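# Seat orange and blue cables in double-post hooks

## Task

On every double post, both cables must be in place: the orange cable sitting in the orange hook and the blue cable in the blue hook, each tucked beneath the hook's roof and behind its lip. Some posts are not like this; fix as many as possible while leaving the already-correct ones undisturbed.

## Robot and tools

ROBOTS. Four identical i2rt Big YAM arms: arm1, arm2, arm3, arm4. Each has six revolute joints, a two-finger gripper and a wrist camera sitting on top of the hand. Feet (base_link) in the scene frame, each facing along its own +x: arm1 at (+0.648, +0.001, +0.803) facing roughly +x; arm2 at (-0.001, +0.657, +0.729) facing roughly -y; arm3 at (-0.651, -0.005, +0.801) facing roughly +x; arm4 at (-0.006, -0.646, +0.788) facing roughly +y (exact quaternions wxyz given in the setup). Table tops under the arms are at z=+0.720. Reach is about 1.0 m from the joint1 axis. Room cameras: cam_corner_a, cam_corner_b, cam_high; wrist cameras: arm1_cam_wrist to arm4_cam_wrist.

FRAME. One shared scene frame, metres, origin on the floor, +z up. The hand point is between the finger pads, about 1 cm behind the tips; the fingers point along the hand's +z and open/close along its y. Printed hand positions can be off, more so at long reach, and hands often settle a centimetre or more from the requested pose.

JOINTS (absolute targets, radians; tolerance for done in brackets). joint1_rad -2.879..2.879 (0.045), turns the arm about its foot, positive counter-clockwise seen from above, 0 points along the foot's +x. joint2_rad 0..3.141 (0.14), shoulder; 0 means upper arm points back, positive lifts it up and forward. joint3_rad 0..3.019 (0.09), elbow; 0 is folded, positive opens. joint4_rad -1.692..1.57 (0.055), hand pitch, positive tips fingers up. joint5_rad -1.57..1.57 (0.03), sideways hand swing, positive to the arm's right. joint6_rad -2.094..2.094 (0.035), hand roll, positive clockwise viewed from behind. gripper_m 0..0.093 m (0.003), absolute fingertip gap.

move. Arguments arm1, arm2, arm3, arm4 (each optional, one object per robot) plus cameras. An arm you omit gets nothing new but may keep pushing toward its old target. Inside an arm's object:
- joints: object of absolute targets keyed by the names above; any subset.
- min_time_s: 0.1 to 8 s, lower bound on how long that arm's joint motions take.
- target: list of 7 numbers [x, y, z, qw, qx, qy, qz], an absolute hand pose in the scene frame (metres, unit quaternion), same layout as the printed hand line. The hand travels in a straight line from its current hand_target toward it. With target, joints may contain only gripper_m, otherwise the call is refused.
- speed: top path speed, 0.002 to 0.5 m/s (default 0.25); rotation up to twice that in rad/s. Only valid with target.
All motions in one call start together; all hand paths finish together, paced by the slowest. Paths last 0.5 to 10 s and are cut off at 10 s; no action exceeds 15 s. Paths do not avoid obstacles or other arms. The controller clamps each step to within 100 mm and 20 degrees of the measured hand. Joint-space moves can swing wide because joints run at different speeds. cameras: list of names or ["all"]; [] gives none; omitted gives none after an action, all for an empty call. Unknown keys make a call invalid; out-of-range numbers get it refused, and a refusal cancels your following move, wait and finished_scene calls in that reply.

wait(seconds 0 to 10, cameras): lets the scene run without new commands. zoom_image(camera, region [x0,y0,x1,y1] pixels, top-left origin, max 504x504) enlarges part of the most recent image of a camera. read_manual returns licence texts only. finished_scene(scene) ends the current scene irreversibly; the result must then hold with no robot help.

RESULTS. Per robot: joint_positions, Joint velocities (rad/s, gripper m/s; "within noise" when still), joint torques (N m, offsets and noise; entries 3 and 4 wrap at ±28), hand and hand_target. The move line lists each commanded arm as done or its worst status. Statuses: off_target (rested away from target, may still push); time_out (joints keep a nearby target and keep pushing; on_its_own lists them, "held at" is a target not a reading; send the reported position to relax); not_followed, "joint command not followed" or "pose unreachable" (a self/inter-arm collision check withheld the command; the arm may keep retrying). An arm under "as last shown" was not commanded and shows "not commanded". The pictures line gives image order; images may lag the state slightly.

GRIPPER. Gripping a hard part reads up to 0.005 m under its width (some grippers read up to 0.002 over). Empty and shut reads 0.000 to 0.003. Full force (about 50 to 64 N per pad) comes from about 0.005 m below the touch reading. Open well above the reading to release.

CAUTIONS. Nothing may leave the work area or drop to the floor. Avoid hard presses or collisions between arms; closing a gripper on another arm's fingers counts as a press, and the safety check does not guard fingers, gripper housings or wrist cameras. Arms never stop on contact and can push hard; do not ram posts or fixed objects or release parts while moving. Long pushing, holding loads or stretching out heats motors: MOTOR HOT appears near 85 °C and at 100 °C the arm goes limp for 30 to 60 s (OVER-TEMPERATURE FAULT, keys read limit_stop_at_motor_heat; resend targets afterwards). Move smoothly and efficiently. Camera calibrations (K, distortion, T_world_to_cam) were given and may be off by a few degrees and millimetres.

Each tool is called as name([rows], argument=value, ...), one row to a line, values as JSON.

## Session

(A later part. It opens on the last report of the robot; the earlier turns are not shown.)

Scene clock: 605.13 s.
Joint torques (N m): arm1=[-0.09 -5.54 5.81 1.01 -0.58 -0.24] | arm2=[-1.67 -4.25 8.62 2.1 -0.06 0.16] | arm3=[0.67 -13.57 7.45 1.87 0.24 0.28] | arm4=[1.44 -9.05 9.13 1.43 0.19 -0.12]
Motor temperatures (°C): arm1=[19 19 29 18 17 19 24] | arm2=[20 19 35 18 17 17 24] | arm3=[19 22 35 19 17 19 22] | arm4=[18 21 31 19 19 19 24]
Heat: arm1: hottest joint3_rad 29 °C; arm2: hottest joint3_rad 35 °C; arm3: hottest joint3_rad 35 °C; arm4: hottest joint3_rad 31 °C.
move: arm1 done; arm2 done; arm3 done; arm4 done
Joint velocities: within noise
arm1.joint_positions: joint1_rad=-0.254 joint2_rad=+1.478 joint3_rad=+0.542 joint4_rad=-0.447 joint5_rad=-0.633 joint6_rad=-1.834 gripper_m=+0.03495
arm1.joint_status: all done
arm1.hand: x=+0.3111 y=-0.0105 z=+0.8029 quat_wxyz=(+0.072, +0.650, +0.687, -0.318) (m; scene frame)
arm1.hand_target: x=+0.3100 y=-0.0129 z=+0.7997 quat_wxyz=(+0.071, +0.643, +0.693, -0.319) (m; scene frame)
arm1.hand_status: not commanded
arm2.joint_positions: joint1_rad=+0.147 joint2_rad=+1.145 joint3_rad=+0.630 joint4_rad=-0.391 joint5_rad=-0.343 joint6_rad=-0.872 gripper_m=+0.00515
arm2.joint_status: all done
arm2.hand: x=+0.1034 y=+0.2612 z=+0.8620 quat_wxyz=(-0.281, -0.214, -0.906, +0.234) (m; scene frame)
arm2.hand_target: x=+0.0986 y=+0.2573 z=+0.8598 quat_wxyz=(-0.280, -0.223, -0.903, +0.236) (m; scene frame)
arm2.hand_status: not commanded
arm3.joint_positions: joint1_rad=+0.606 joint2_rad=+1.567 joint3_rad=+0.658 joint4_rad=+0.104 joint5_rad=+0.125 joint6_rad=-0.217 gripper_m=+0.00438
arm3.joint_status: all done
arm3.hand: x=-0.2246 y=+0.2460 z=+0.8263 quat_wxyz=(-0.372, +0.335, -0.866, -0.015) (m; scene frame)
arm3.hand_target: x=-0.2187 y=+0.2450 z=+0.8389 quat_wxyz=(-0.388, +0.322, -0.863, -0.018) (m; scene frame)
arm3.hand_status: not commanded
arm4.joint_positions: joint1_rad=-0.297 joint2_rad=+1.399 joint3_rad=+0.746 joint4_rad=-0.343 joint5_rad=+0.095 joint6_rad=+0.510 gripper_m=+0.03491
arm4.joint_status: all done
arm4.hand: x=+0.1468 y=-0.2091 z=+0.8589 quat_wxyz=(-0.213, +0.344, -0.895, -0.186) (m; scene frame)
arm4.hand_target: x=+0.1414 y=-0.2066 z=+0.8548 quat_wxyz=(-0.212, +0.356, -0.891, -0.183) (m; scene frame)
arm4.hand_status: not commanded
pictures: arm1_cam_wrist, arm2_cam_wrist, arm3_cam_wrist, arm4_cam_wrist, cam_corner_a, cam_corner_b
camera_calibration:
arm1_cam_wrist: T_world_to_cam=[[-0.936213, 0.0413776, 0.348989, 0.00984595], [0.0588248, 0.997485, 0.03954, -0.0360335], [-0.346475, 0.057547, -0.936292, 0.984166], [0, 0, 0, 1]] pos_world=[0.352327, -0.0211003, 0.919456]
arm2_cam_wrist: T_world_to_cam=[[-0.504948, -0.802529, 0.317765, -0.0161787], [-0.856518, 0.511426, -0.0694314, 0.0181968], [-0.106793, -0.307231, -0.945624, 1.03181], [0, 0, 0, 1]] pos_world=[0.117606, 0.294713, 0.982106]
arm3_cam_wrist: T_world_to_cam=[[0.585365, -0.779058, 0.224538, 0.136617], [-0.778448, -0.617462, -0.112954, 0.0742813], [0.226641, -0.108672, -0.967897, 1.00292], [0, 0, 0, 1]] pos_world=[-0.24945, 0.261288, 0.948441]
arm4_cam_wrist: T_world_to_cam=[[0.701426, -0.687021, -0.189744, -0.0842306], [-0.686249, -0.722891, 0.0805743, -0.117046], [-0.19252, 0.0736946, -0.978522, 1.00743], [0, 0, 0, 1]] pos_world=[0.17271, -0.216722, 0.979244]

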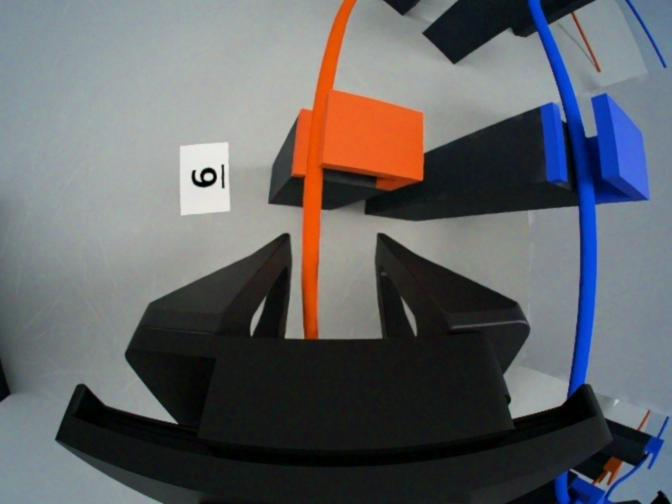

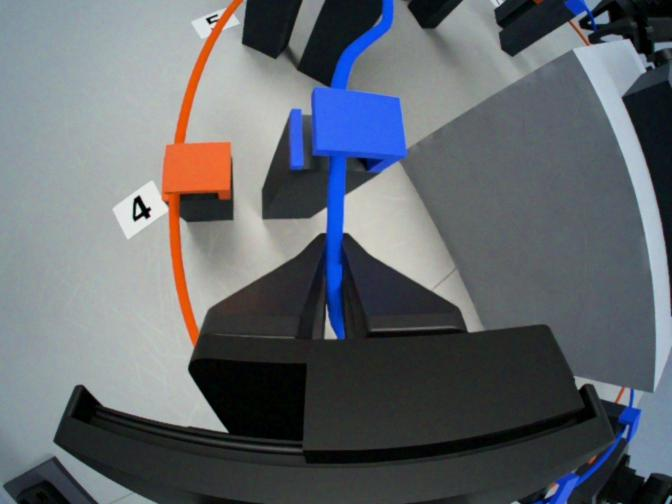

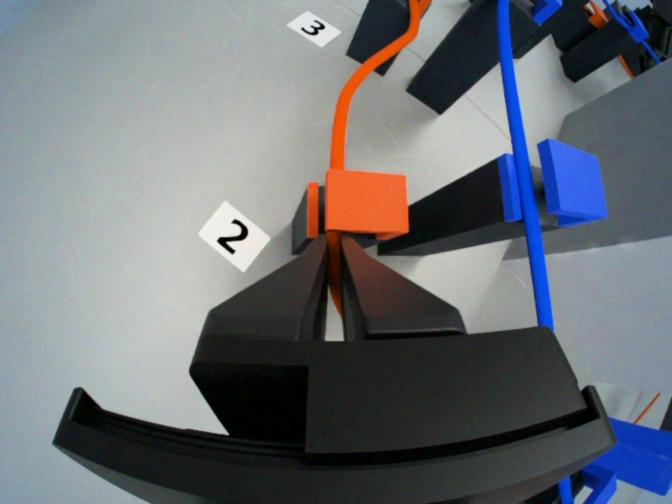

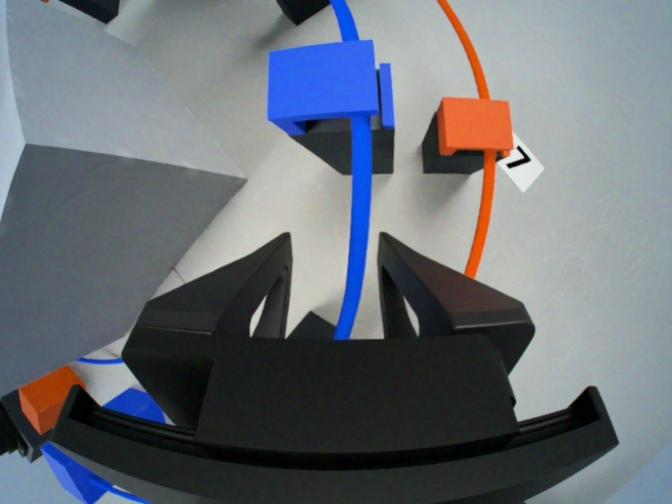

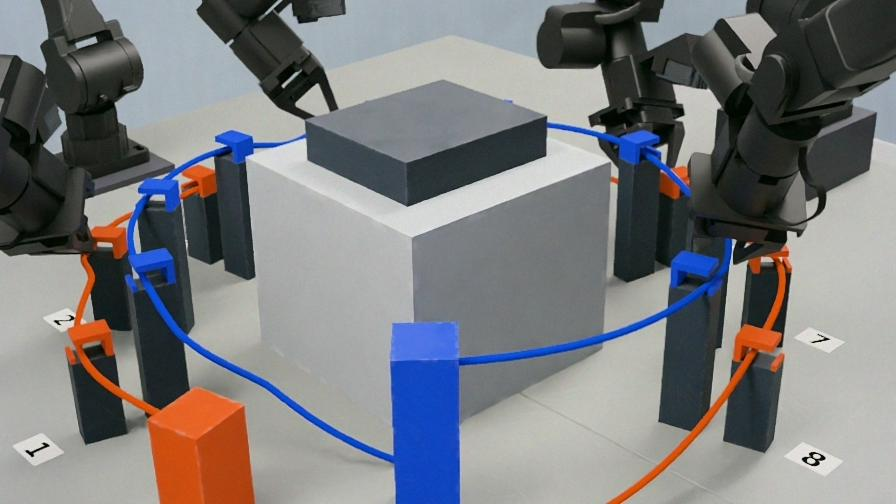

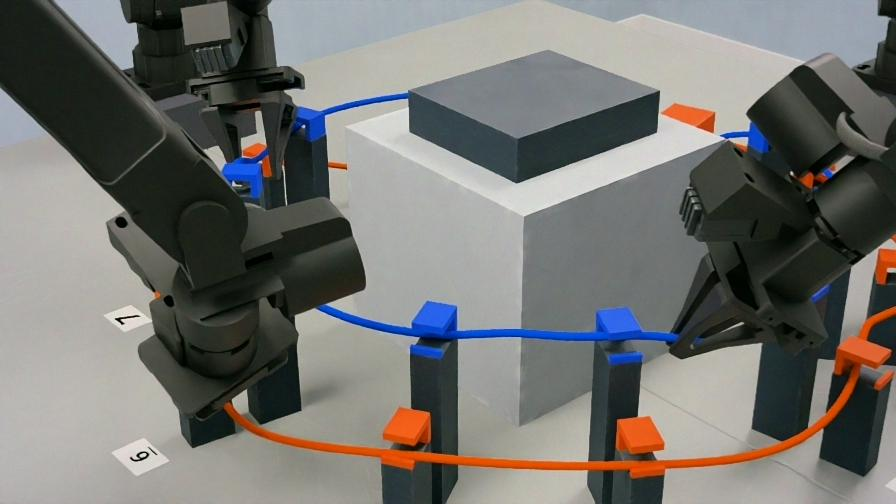

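move(arm1={"target": [0.338, 0.035, 0.873, 0.071, 0.643, 0.693, -0.319], "speed": 0.12}, arm2={"joints": {"joint1_rad": 0.077, "joint3_rad": 0.63, "joint4_rad": -0.352}, "min_time_s": 1.0}, arm3={"joints": {"joint1_rad": 0.587, "joint2_rad": 1.612, "joint3_rad": 0.658}, "min_time_s": 0.8}, arm4={"joints": {"gripper_m": 0.003}}, cameras=["arm1_cam_wrist", "arm2_cam_wrist", "arm3_cam_wrist", "arm4_cam_wrist", "cam_corner_a", "cam_corner_b"])

zoom_image(camera="cam_corner_b", region=[560, 280, 760, 480])

zoom_image(camera="cam_corner_b", region=[130, 200, 330, 400])

zoom_image(camera="cam_corner_a", region=[660, 230, 760, 320])

zoom_image(camera="cam_corner_a", region=[50, 200, 150, 370])

zoom_image(camera="arm3_cam_wrist", region=[270, 70, 510, 310])

Scene clock: 660.87 s.
Joint torques (N m): arm1=[-1.38 -5.42 10.32 -0.4 -0.72 -0.26] | arm2=[-1.79 -4.42 8.62 2.28 -0.05 0.16] | arm3=[0.03 -10.87 7.25 1.74 0.23 0.29] | arm4=[1.67 -8.88 9.09 1.39 0.21 -0.11]
Motor temperatures (°C): arm1=[19 19 29 18 17 19 22] | arm2=[20 19 35 18 17 17 25] | arm3=[19 23 35 19 17 19 22] | arm4=[18 21 31 19 19 19 22]
Heat: arm1: hottest joint3_rad 29 °C; arm2: hottest joint3_rad 35 °C; arm3: hottest joint3_rad 35 °C; arm4: hottest joint3_rad 31 °C.
move: arm1 off_target; arm2 done; arm3 done; arm4 done
Joint velocities: within noise
arm1.joint_positions: joint1_rad=-0.424 joint2_rad=+1.293 joint3_rad=+0.592 joint4_rad=-0.844 joint5_rad=-0.652 joint6_rad=-2.064 gripper_m=+0.03495
arm1.joint_status: not commanded
arm1.hand: x=+0.3502 y=+0.0270 z=+0.8611 quat_wxyz=(+0.085, +0.648, +0.689, -0.313) (m; scene frame)
arm1.hand_target: x=+0.3384 y=+0.0348 z=+0.8729 quat_wxyz=(+0.071, +0.643, +0.693, -0.319) (m; scene frame)
arm1.hand_status: off_target (0.019 m and 1.9 deg from the pose sent, 0.088 m and 1.1 deg at the start)
arm2.joint_positions: joint1_rad=+0.092 joint2_rad=+1.146 joint3_rad=+0.630 joint4_rad=-0.367 joint5_rad=-0.343 joint6_rad=-0.872 gripper_m=+0.00515
arm2.joint_status: all done
arm2.hand: x=+0.0814 y=+0.2516 z=+0.8651 quat_wxyz=(-0.278, -0.236, -0.896, +0.252) (m; scene frame)
arm2.hand_target: x=+0.0749 y=+0.2472 z=+0.8636 quat_wxyz=(-0.277, -0.247, -0.893, +0.256) (m; scene frame)
arm2.hand_status: not commanded
arm3.joint_positions: joint1_rad=+0.599 joint2_rad=+1.593 joint3_rad=+0.658 joint4_rad=+0.107 joint5_rad=+0.126 joint6_rad=-0.217 gripper_m=+0.00438
arm3.joint_status: all done
arm3.hand: x=-0.2248 y=+0.2416 z=+0.8149 quat_wxyz=(-0.361, +0.334, -0.870, -0.011) (m; scene frame)
arm3.hand_target: x=-0.2216 y=+0.2357 z=+0.8078 quat_wxyz=(-0.359, +0.323, -0.876, -0.009) (m; scene frame)
arm3.hand_status: not commanded
arm4.joint_positions: joint1_rad=-0.297 joint2_rad=+1.399 joint3_rad=+0.746 joint4_rad=-0.343 joint5_rad=+0.095 joint6_rad=+0.510 gripper_m=+0.00415
arm4.joint_status: all done
arm4.hand: x=+0.1468 y=-0.2091 z=+0.8589 quat_wxyz=(-0.213, +0.344, -0.895, -0.186) (m; scene frame)
arm4.hand_target: x=+0.1414 y=-0.2066 z=+0.8548 quat_wxyz=(-0.212, +0.356, -0.891, -0.183) (m; scene frame)
arm4.hand_status: not commanded
pictures: arm1_cam_wrist, arm2_cam_wrist, arm3_cam_wrist, arm4_cam_wrist, cam_corner_a, cam_corner_b
camera_calibration:
arm1_cam_wrist: T_world_to_cam=[[-0.944719, 0.0303802, 0.326471, 0.047364], [0.0433273, 0.998534, 0.0324575, -0.0665678], [-0.325006, 0.0448083, -0.94465, 1.05015], [0, 0, 0, 1]] pos_world=[0.388935, 0.0179758, 0.978722]
arm2_cam_wrist: T_world_to_cam=[[-0.549664, -0.765644, 0.334154, -0.05583], [-0.826432, 0.556783, -0.0836829, 0.00300305], [-0.12198, -0.322153, -0.938796, 1.02856], [0, 0, 0, 1]] pos_world=[0.0972582, 0.286937, 0.984519]
arm3_cam_wrist: T_world_to_cam=[[0.583647, -0.780584, 0.223705, 0.13657], [-0.784982, -0.612872, -0.0905053, 0.049278], [0.20775, -0.122782, -0.970446, 0.992681], [0, 0, 0, 1]] pos_world=[-0.247256, 0.258689, 0.937251]
arm4_cam_wrist: T_world_to_cam=[[0.701426, -0.687021, -0.189744, -0.0842306], [-0.686249, -0.722891, 0.0805743, -0.117046], [-0.19252, 0.0736946, -0.978522, 1.00743], [0, 0, 0, 1]] pos_world=[0.17271, -0.216722, 0.979244]

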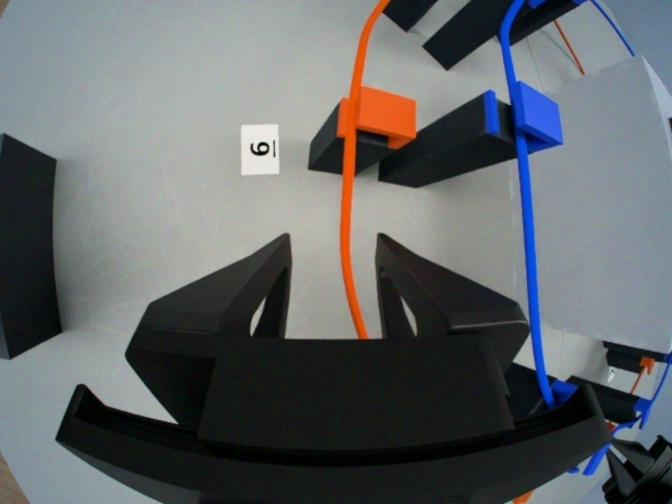

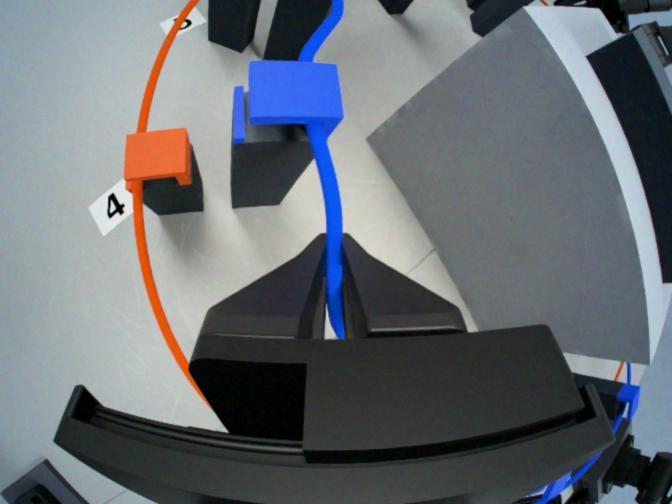

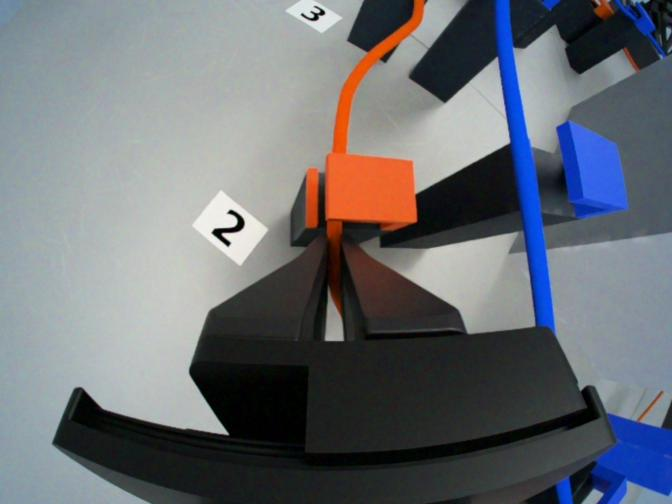

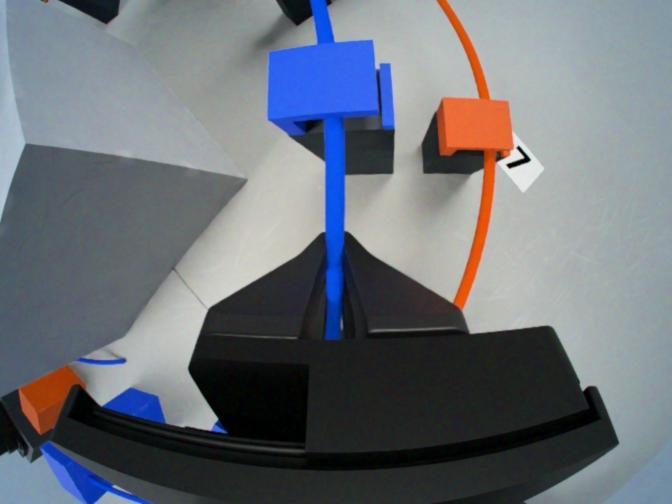

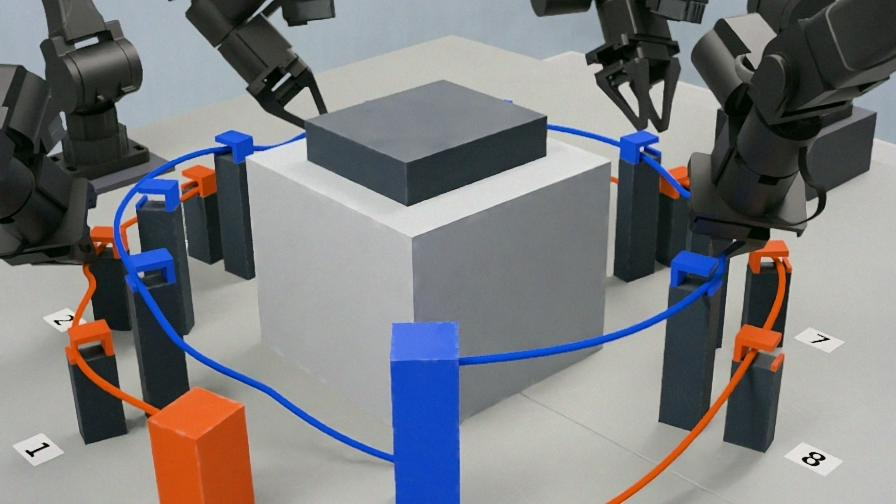

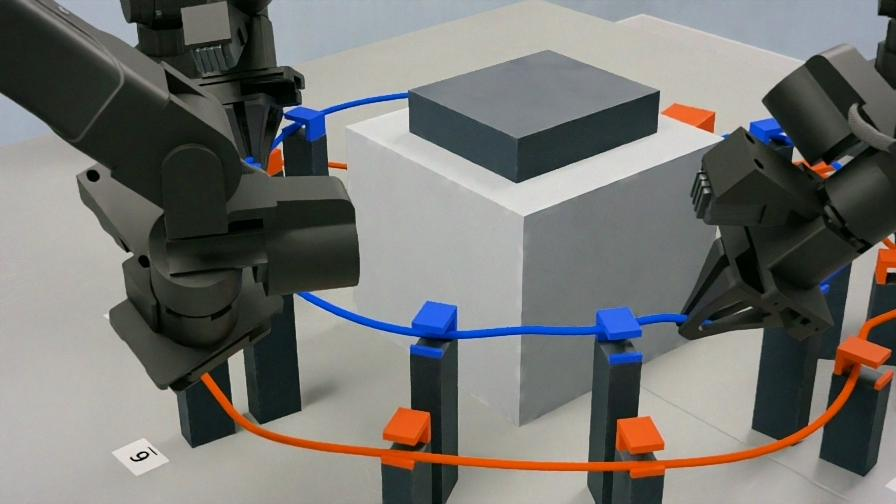

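Scaled by 2.520 from the camera's 896x504 image, which has a finer 1280x720 frame.

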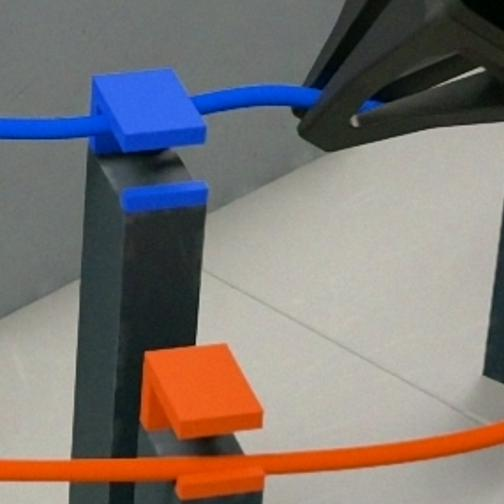

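Scaled by 2.520 from the camera's 896x504 image, which has a finer 1280x720 frame.

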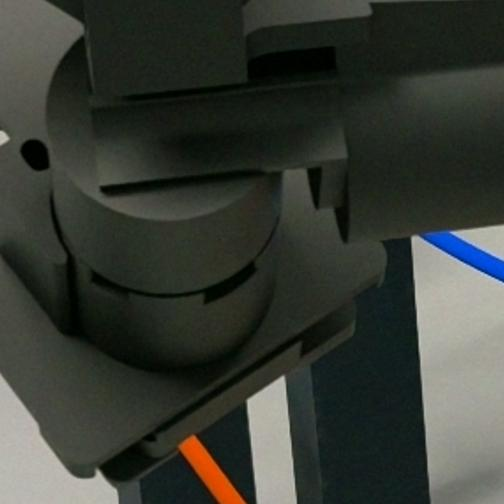

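Scaled by 5.040 from the camera's 896x504 image, which has a finer 1280x720 frame.

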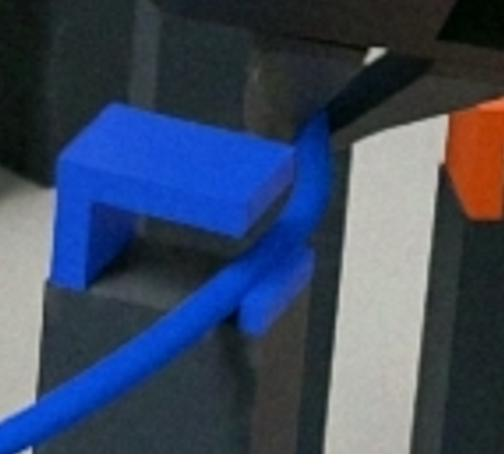

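Scaled by 2.965 from the camera's 896x504 image, which has a finer 1280x720 frame.

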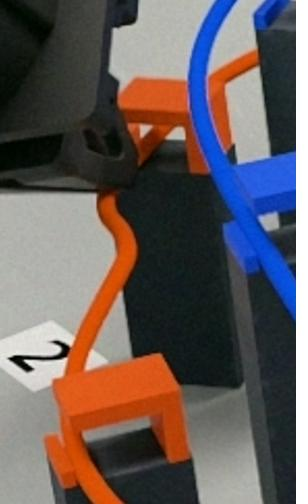

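Scaled by 2.100 from the camera's 672x504 image, which has a finer 960x720 frame.

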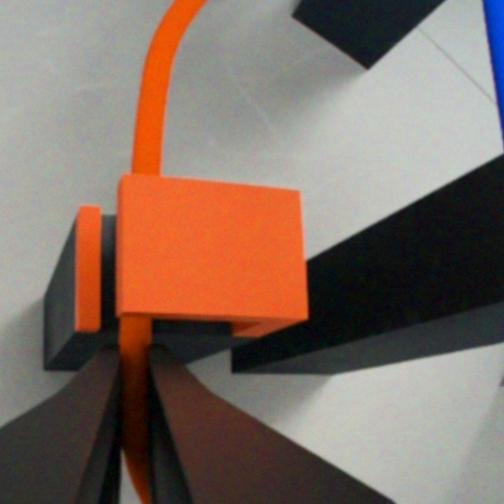

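zoom_image(camera="cam_corner_a", region=[90, 150, 220, 300])

zoom_image(camera="arm3_cam_wrist", region=[420, 0, 672, 252])

zoom_image(camera="arm1_cam_wrist", region=[270, 40, 470, 240])

Scaled by 3.360 from the camera's 896x504 image, which has a finer 1280x720 frame.

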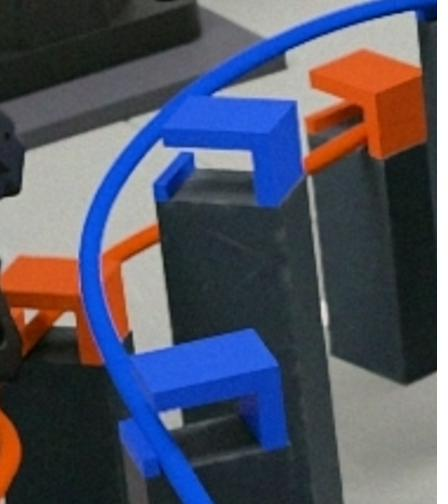

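Scaled by 2.000 from the camera's 672x504 image, which has a finer 960x720 frame.

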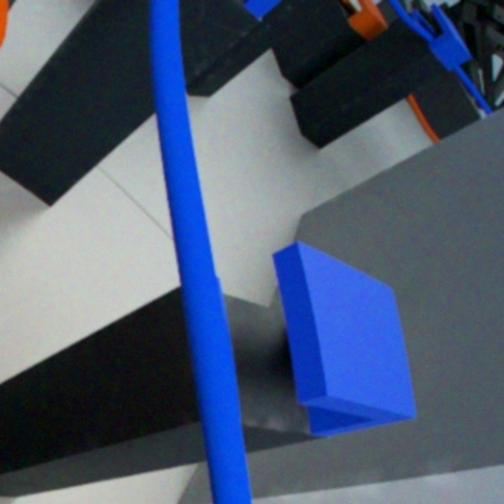

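Scaled by 2.520 from the camera's 672x504 image, which has a finer 960x720 frame.

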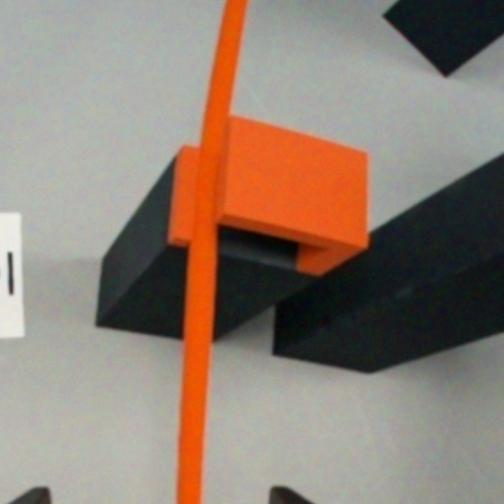

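move(arm2={"joints": {"joint1_rad": 0.159, "joint3_rad": 0.63, "joint4_rad": -0.403}, "min_time_s": 1.2}, arm4={"joints": {"joint3_rad": 0.746, "joint4_rad": -0.298}, "min_time_s": 0.8}, cameras=["arm2_cam_wrist", "arm3_cam_wrist", "arm4_cam_wrist", "cam_corner_a", "cam_corner_b"])

zoom_image(camera="cam_corner_a", region=[90, 150, 220, 300])

zoom_image(camera="arm3_cam_wrist", region=[420, 0, 672, 252])

zoom_image(camera="cam_corner_a", region=[660, 230, 760, 320])

zoom_image(camera="cam_corner_b", region=[560, 280, 760, 480])

Scene clock: 708.43 s.
Joint torques (N m): arm1=[-1.38 -5.42 10.32 -0.47 -0.72 -0.25] | arm2=[0.03 -4.54 8.64 1.42 -0.06 0.16] | arm3=[0.15 -10.81 7.25 1.73 0.23 0.28] | arm4=[1.55 -9 9.32 1.89 0.19 -0.13]
Motor temperatures (°C): arm1=[19 19 33 18 18 19 22] | arm2=[20 19 35 18 17 17 25] | arm3=[19 21 35 19 17 19 22] | arm4=[18 21 31 19 19 19 23]
Heat: arm1: hottest joint3_rad 33 °C; arm2: hottest joint3_rad 35 °C; arm3: hottest joint3_rad 35 °C; arm4: hottest joint3_rad 31 °C.
move: arm2 done; arm4 done
Joint velocities: within noise
arm1, arm3: as last shown
arm1.joint_positions: joint1_rad=-0.424 joint2_rad=+1.293 joint3_rad=+0.592 joint4_rad=-0.844 joint5_rad=-0.652 joint6_rad=-2.065 gripper_m=+0.03495
arm2.joint_positions: joint1_rad=+0.150 joint2_rad=+1.146 joint3_rad=+0.630 joint4_rad=-0.395 joint5_rad=-0.342 joint6_rad=-0.872 gripper_m=+0.00515
arm2.joint_status: all done
arm2.hand: x=+0.1042 y=+0.2622 z=+0.8611 quat_wxyz=(-0.281, -0.213, -0.907, +0.232) (m; scene frame)
arm2.hand_target: x=+0.1072 y=+0.2643 z=+0.8562 quat_wxyz=(-0.279, -0.216, -0.909, +0.222) (m; scene frame)
arm2.hand_status: not commanded
arm4.joint_positions: joint1_rad=-0.297 joint2_rad=+1.400 joint3_rad=+0.743 joint4_rad=-0.315 joint5_rad=+0.095 joint6_rad=+0.510 gripper_m=+0.00415
arm4.joint_status: all done
arm4.hand: x=+0.1481 y=-0.2049 z=+0.8609 quat_wxyz=(-0.220, +0.343, -0.892, -0.194) (m; scene frame)
arm4.hand_target: x=+0.1436 y=-0.1991 z=+0.8599 quat_wxyz=(-0.223, +0.354, -0.887, -0.198) (m; scene frame)
arm4.hand_status: not commanded
pictures: arm2_cam_wrist, arm3_cam_wrist, arm4_cam_wrist, cam_corner_a, cam_corner_b
camera_calibration:
arm2_cam_wrist: T_world_to_cam=[[-0.502986, -0.804974, 0.314677, -0.0116031], [-0.857639, 0.509954, -0.0663535, 0.0161225], [-0.107058, -0.303254, -0.946877, 1.03137], [0, 0, 0, 1]] pos_world=[0.118408, 0.295206, 0.981304]
arm3_cam_wrist: T_world_to_cam=[[0.583647, -0.780584, 0.223705, 0.13657], [-0.784982, -0.612872, -0.0905053, 0.049278], [0.20775, -0.122782, -0.970446, 0.992681], [0, 0, 0, 1]] pos_world=[-0.247256, 0.258689, 0.937251]
arm4_cam_wrist: T_world_to_cam=[[0.702905, -0.682491, -0.200328, -0.0720504], [-0.686611, -0.724592, 0.0594291, -0.0952944], [-0.185716, 0.0957745, -0.977925, 1.01235], [0, 0, 0, 1]] pos_world=[0.173223, -0.21518, 0.981228]

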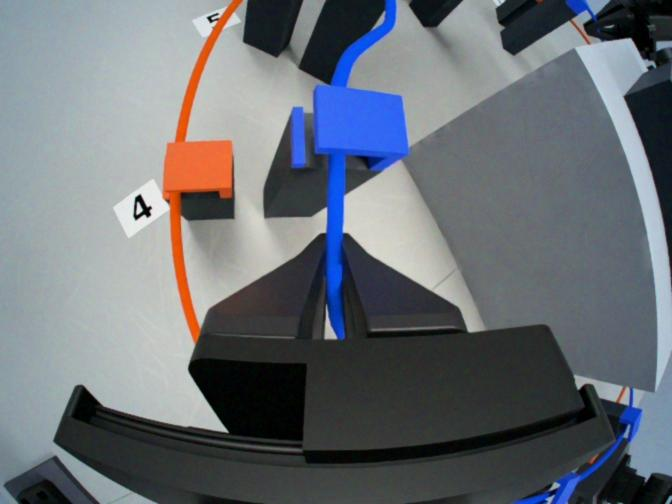

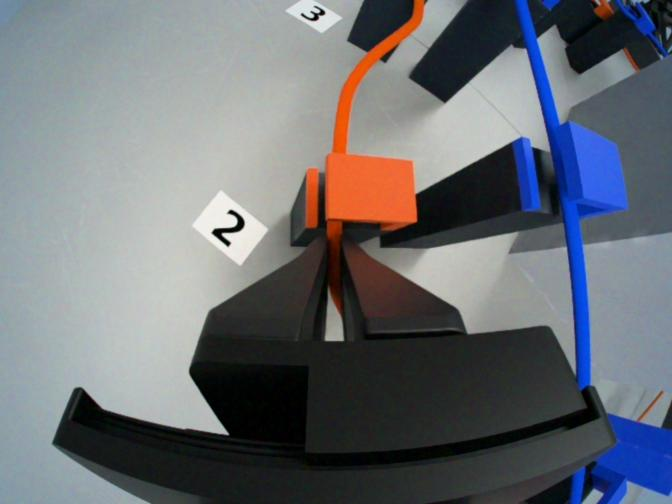

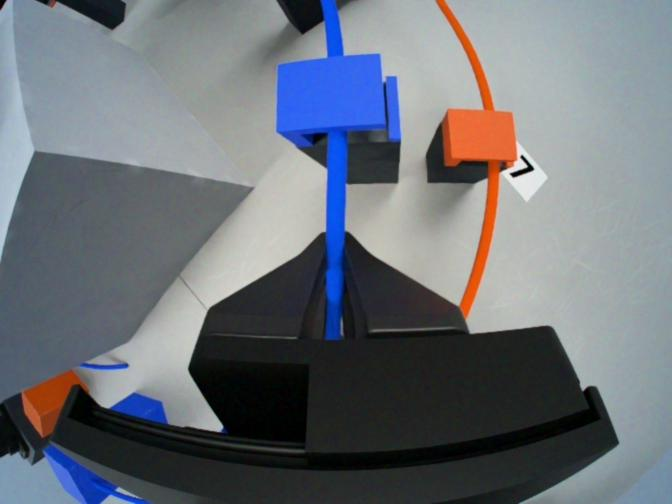

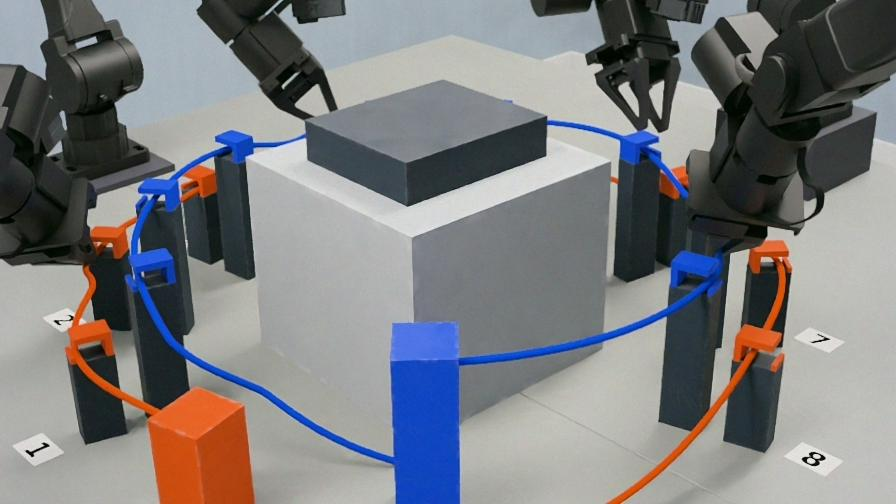

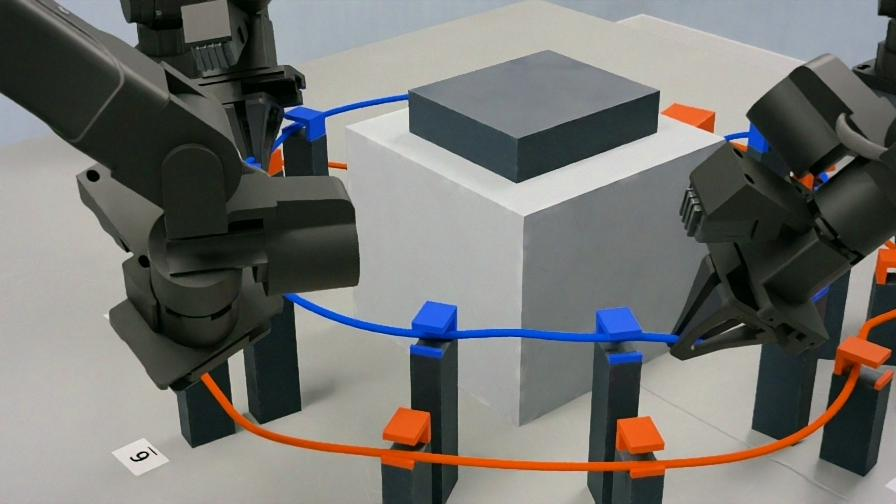

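Scaled by 3.360 from the camera's 896x504 image, which has a finer 1280x720 frame.

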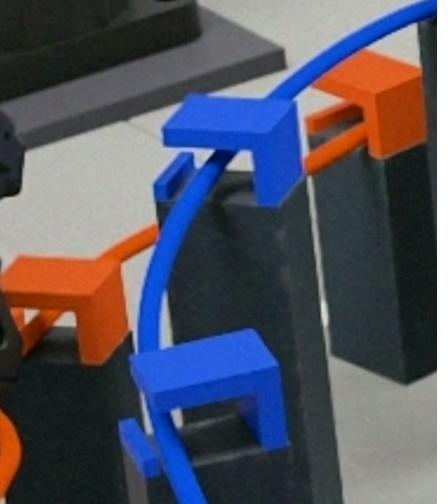

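Scaled by 2.000 from the camera's 672x504 image, which has a finer 960x720 frame.

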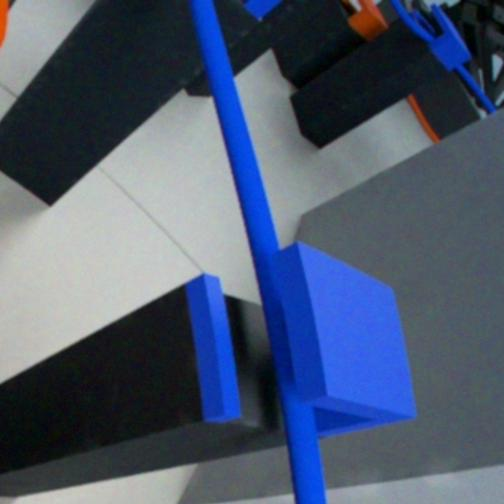

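Scaled by 5.040 from the camera's 896x504 image, which has a finer 1280x720 frame.

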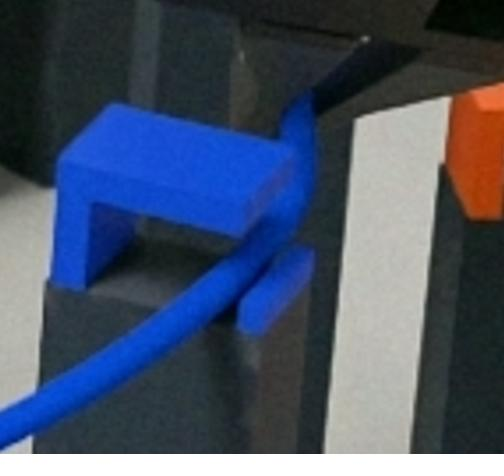

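Scaled by 2.520 from the camera's 896x504 image, which has a finer 1280x720 frame.

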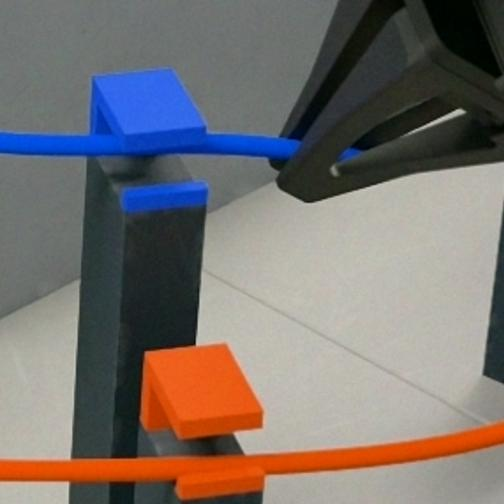

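move(arm3={"joints": {"gripper_m": 0.03}}, arm4={"joints": {"gripper_m": 0.03}}, cameras=["arm3_cam_wrist", "arm4_cam_wrist", "cam_corner_a"])

zoom_image(camera="cam_corner_a", region=[40, 170, 170, 400])

zoom_image(camera="arm3_cam_wrist", region=[270, 70, 510, 310])

zoom_image(camera="arm4_cam_wrist", region=[230, 20, 450, 240])

zoom_image(camera="cam_corner_a", region=[660, 230, 760, 320])

Scene clock: 720.03 s.
Joint torques (N m): arm1=[-1.32 -5.42 10.32 -0.46 -0.73 -0.25] | arm2=[-0.03 -4.37 8.59 1.43 -0.06 0.15] | arm3=[0.26 -10.81 7.25 1.72 0.17 0.28] | arm4=[1.61 -9 9.33 1.87 0.19 -0.12]
Motor temperatures (°C): arm1=[19 19 33 18 18 19 22] | arm2=[20 19 35 18 17 17 25] | arm3=[19 21 35 19 17 19 22] | arm4=[18 21 32 19 19 19 23]
Heat: arm1: hottest joint3_rad 33 °C; arm2: hottest joint3_rad 35 °C; arm3: hottest joint3_rad 35 °C; arm4: hottest joint3_rad 32 °C.
move: arm3 done; arm4 done
Joint velocities: within noise
arm1, arm2: as last shown
arm3.joint_positions: joint1_rad=+0.597 joint2_rad=+1.593 joint3_rad=+0.658 joint4_rad=+0.107 joint5_rad=+0.127 joint6_rad=-0.217 gripper_m=+0.02982
arm3.joint_status: all done
arm3.hand: x=-0.2241 y=+0.2405 z=+0.8149 quat_wxyz=(-0.361, +0.333, -0.871, -0.010) (m; scene frame)
arm3.hand_target: x=-0.2216 y=+0.2358 z=+0.8078 quat_wxyz=(-0.359, +0.323, -0.876, -0.009) (m; scene frame)
arm3.hand_status: not commanded
arm4.joint_positions: joint1_rad=-0.297 joint2_rad=+1.400 joint3_rad=+0.743 joint4_rad=-0.314 joint5_rad=+0.095 joint6_rad=+0.510 gripper_m=+0.02982
arm4.joint_status: all done
arm4.hand: x=+0.1482 y=-0.2046 z=+0.8611 quat_wxyz=(-0.220, +0.342, -0.892, -0.195) (m; scene frame)
arm4.hand_target: x=+0.1436 y=-0.1991 z=+0.8599 quat_wxyz=(-0.223, +0.354, -0.887, -0.198) (m; scene frame)
arm4.hand_status: not commanded
pictures: arm3_cam_wrist, arm4_cam_wrist, cam_corner_a
camera_calibration:
arm3_cam_wrist: T_world_to_cam=[[0.581208, -0.78218, 0.224482, 0.134465], [-0.786788, -0.610571, -0.0903788, 0.0480564], [0.207754, -0.12409, -0.970278, 0.992595], [0, 0, 0, 1]] pos_world=[-0.246558, 0.257689, 0.937252]
arm4_cam_wrist: T_world_to_cam=[[0.702983, -0.682226, -0.200954, -0.0712837], [-0.686663, -0.724655, 0.0580508, -0.0938829], [-0.185226, 0.0971788, -0.977879, 1.0127], [0, 0, 0, 1]] pos_world=[0.173224, -0.215078, 0.981427]

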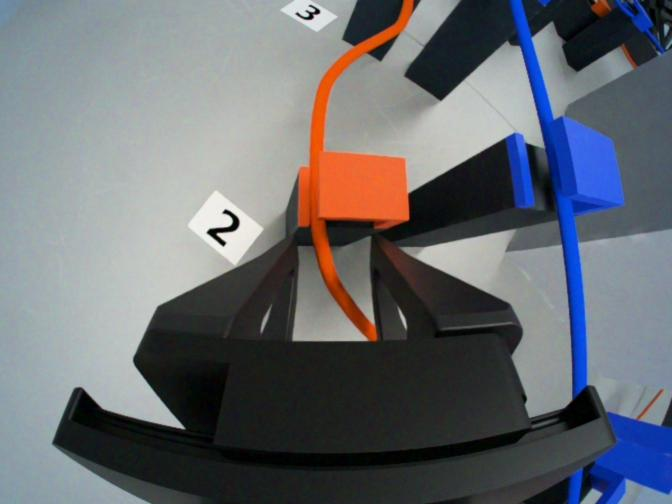

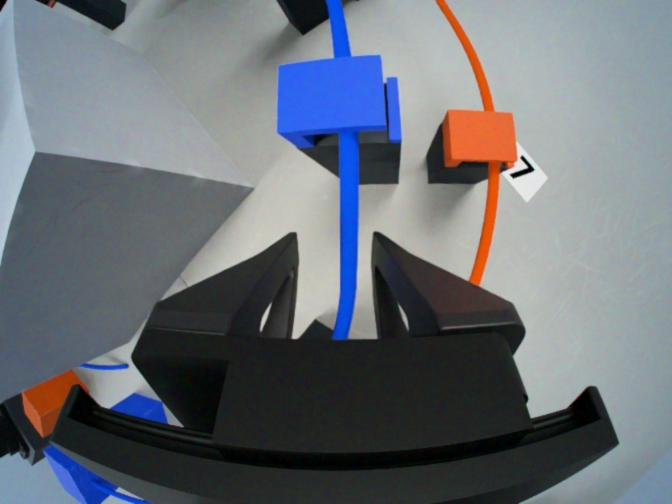

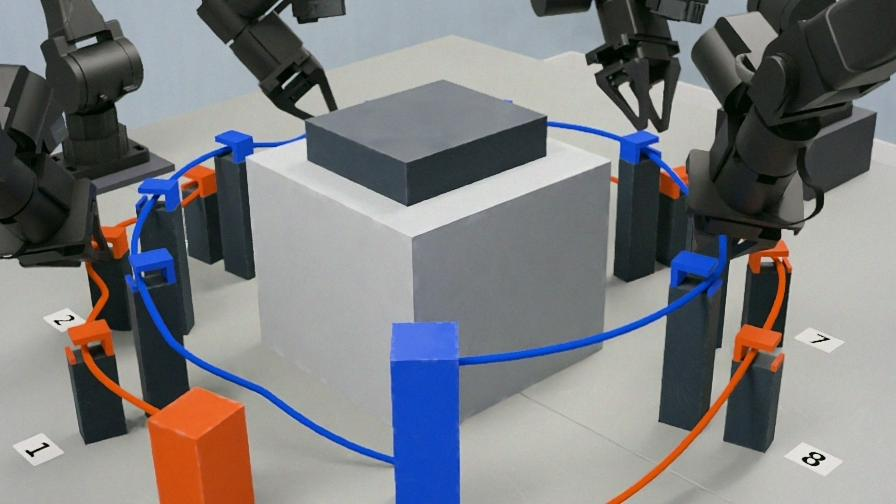

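Scaled by 2.191 from the camera's 896x504 image, which has a finer 1280x720 frame.

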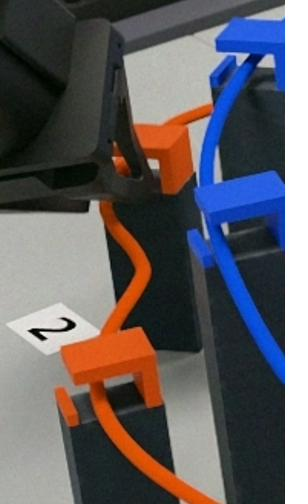

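Scaled by 2.100 from the camera's 672x504 image, which has a finer 960x720 frame.

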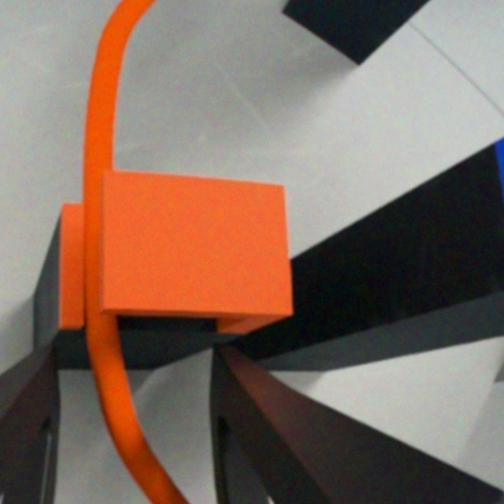

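Scaled by 2.291 from the camera's 672x504 image, which has a finer 960x720 frame.

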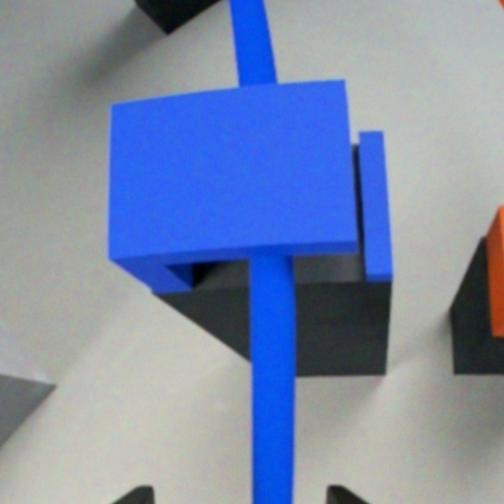

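Scaled by 5.040 from the camera's 896x504 image, which has a finer 1280x720 frame.

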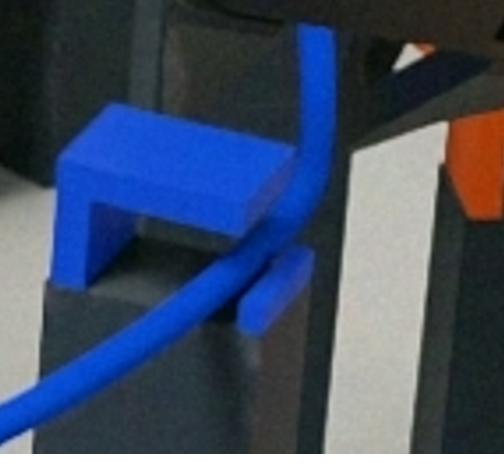

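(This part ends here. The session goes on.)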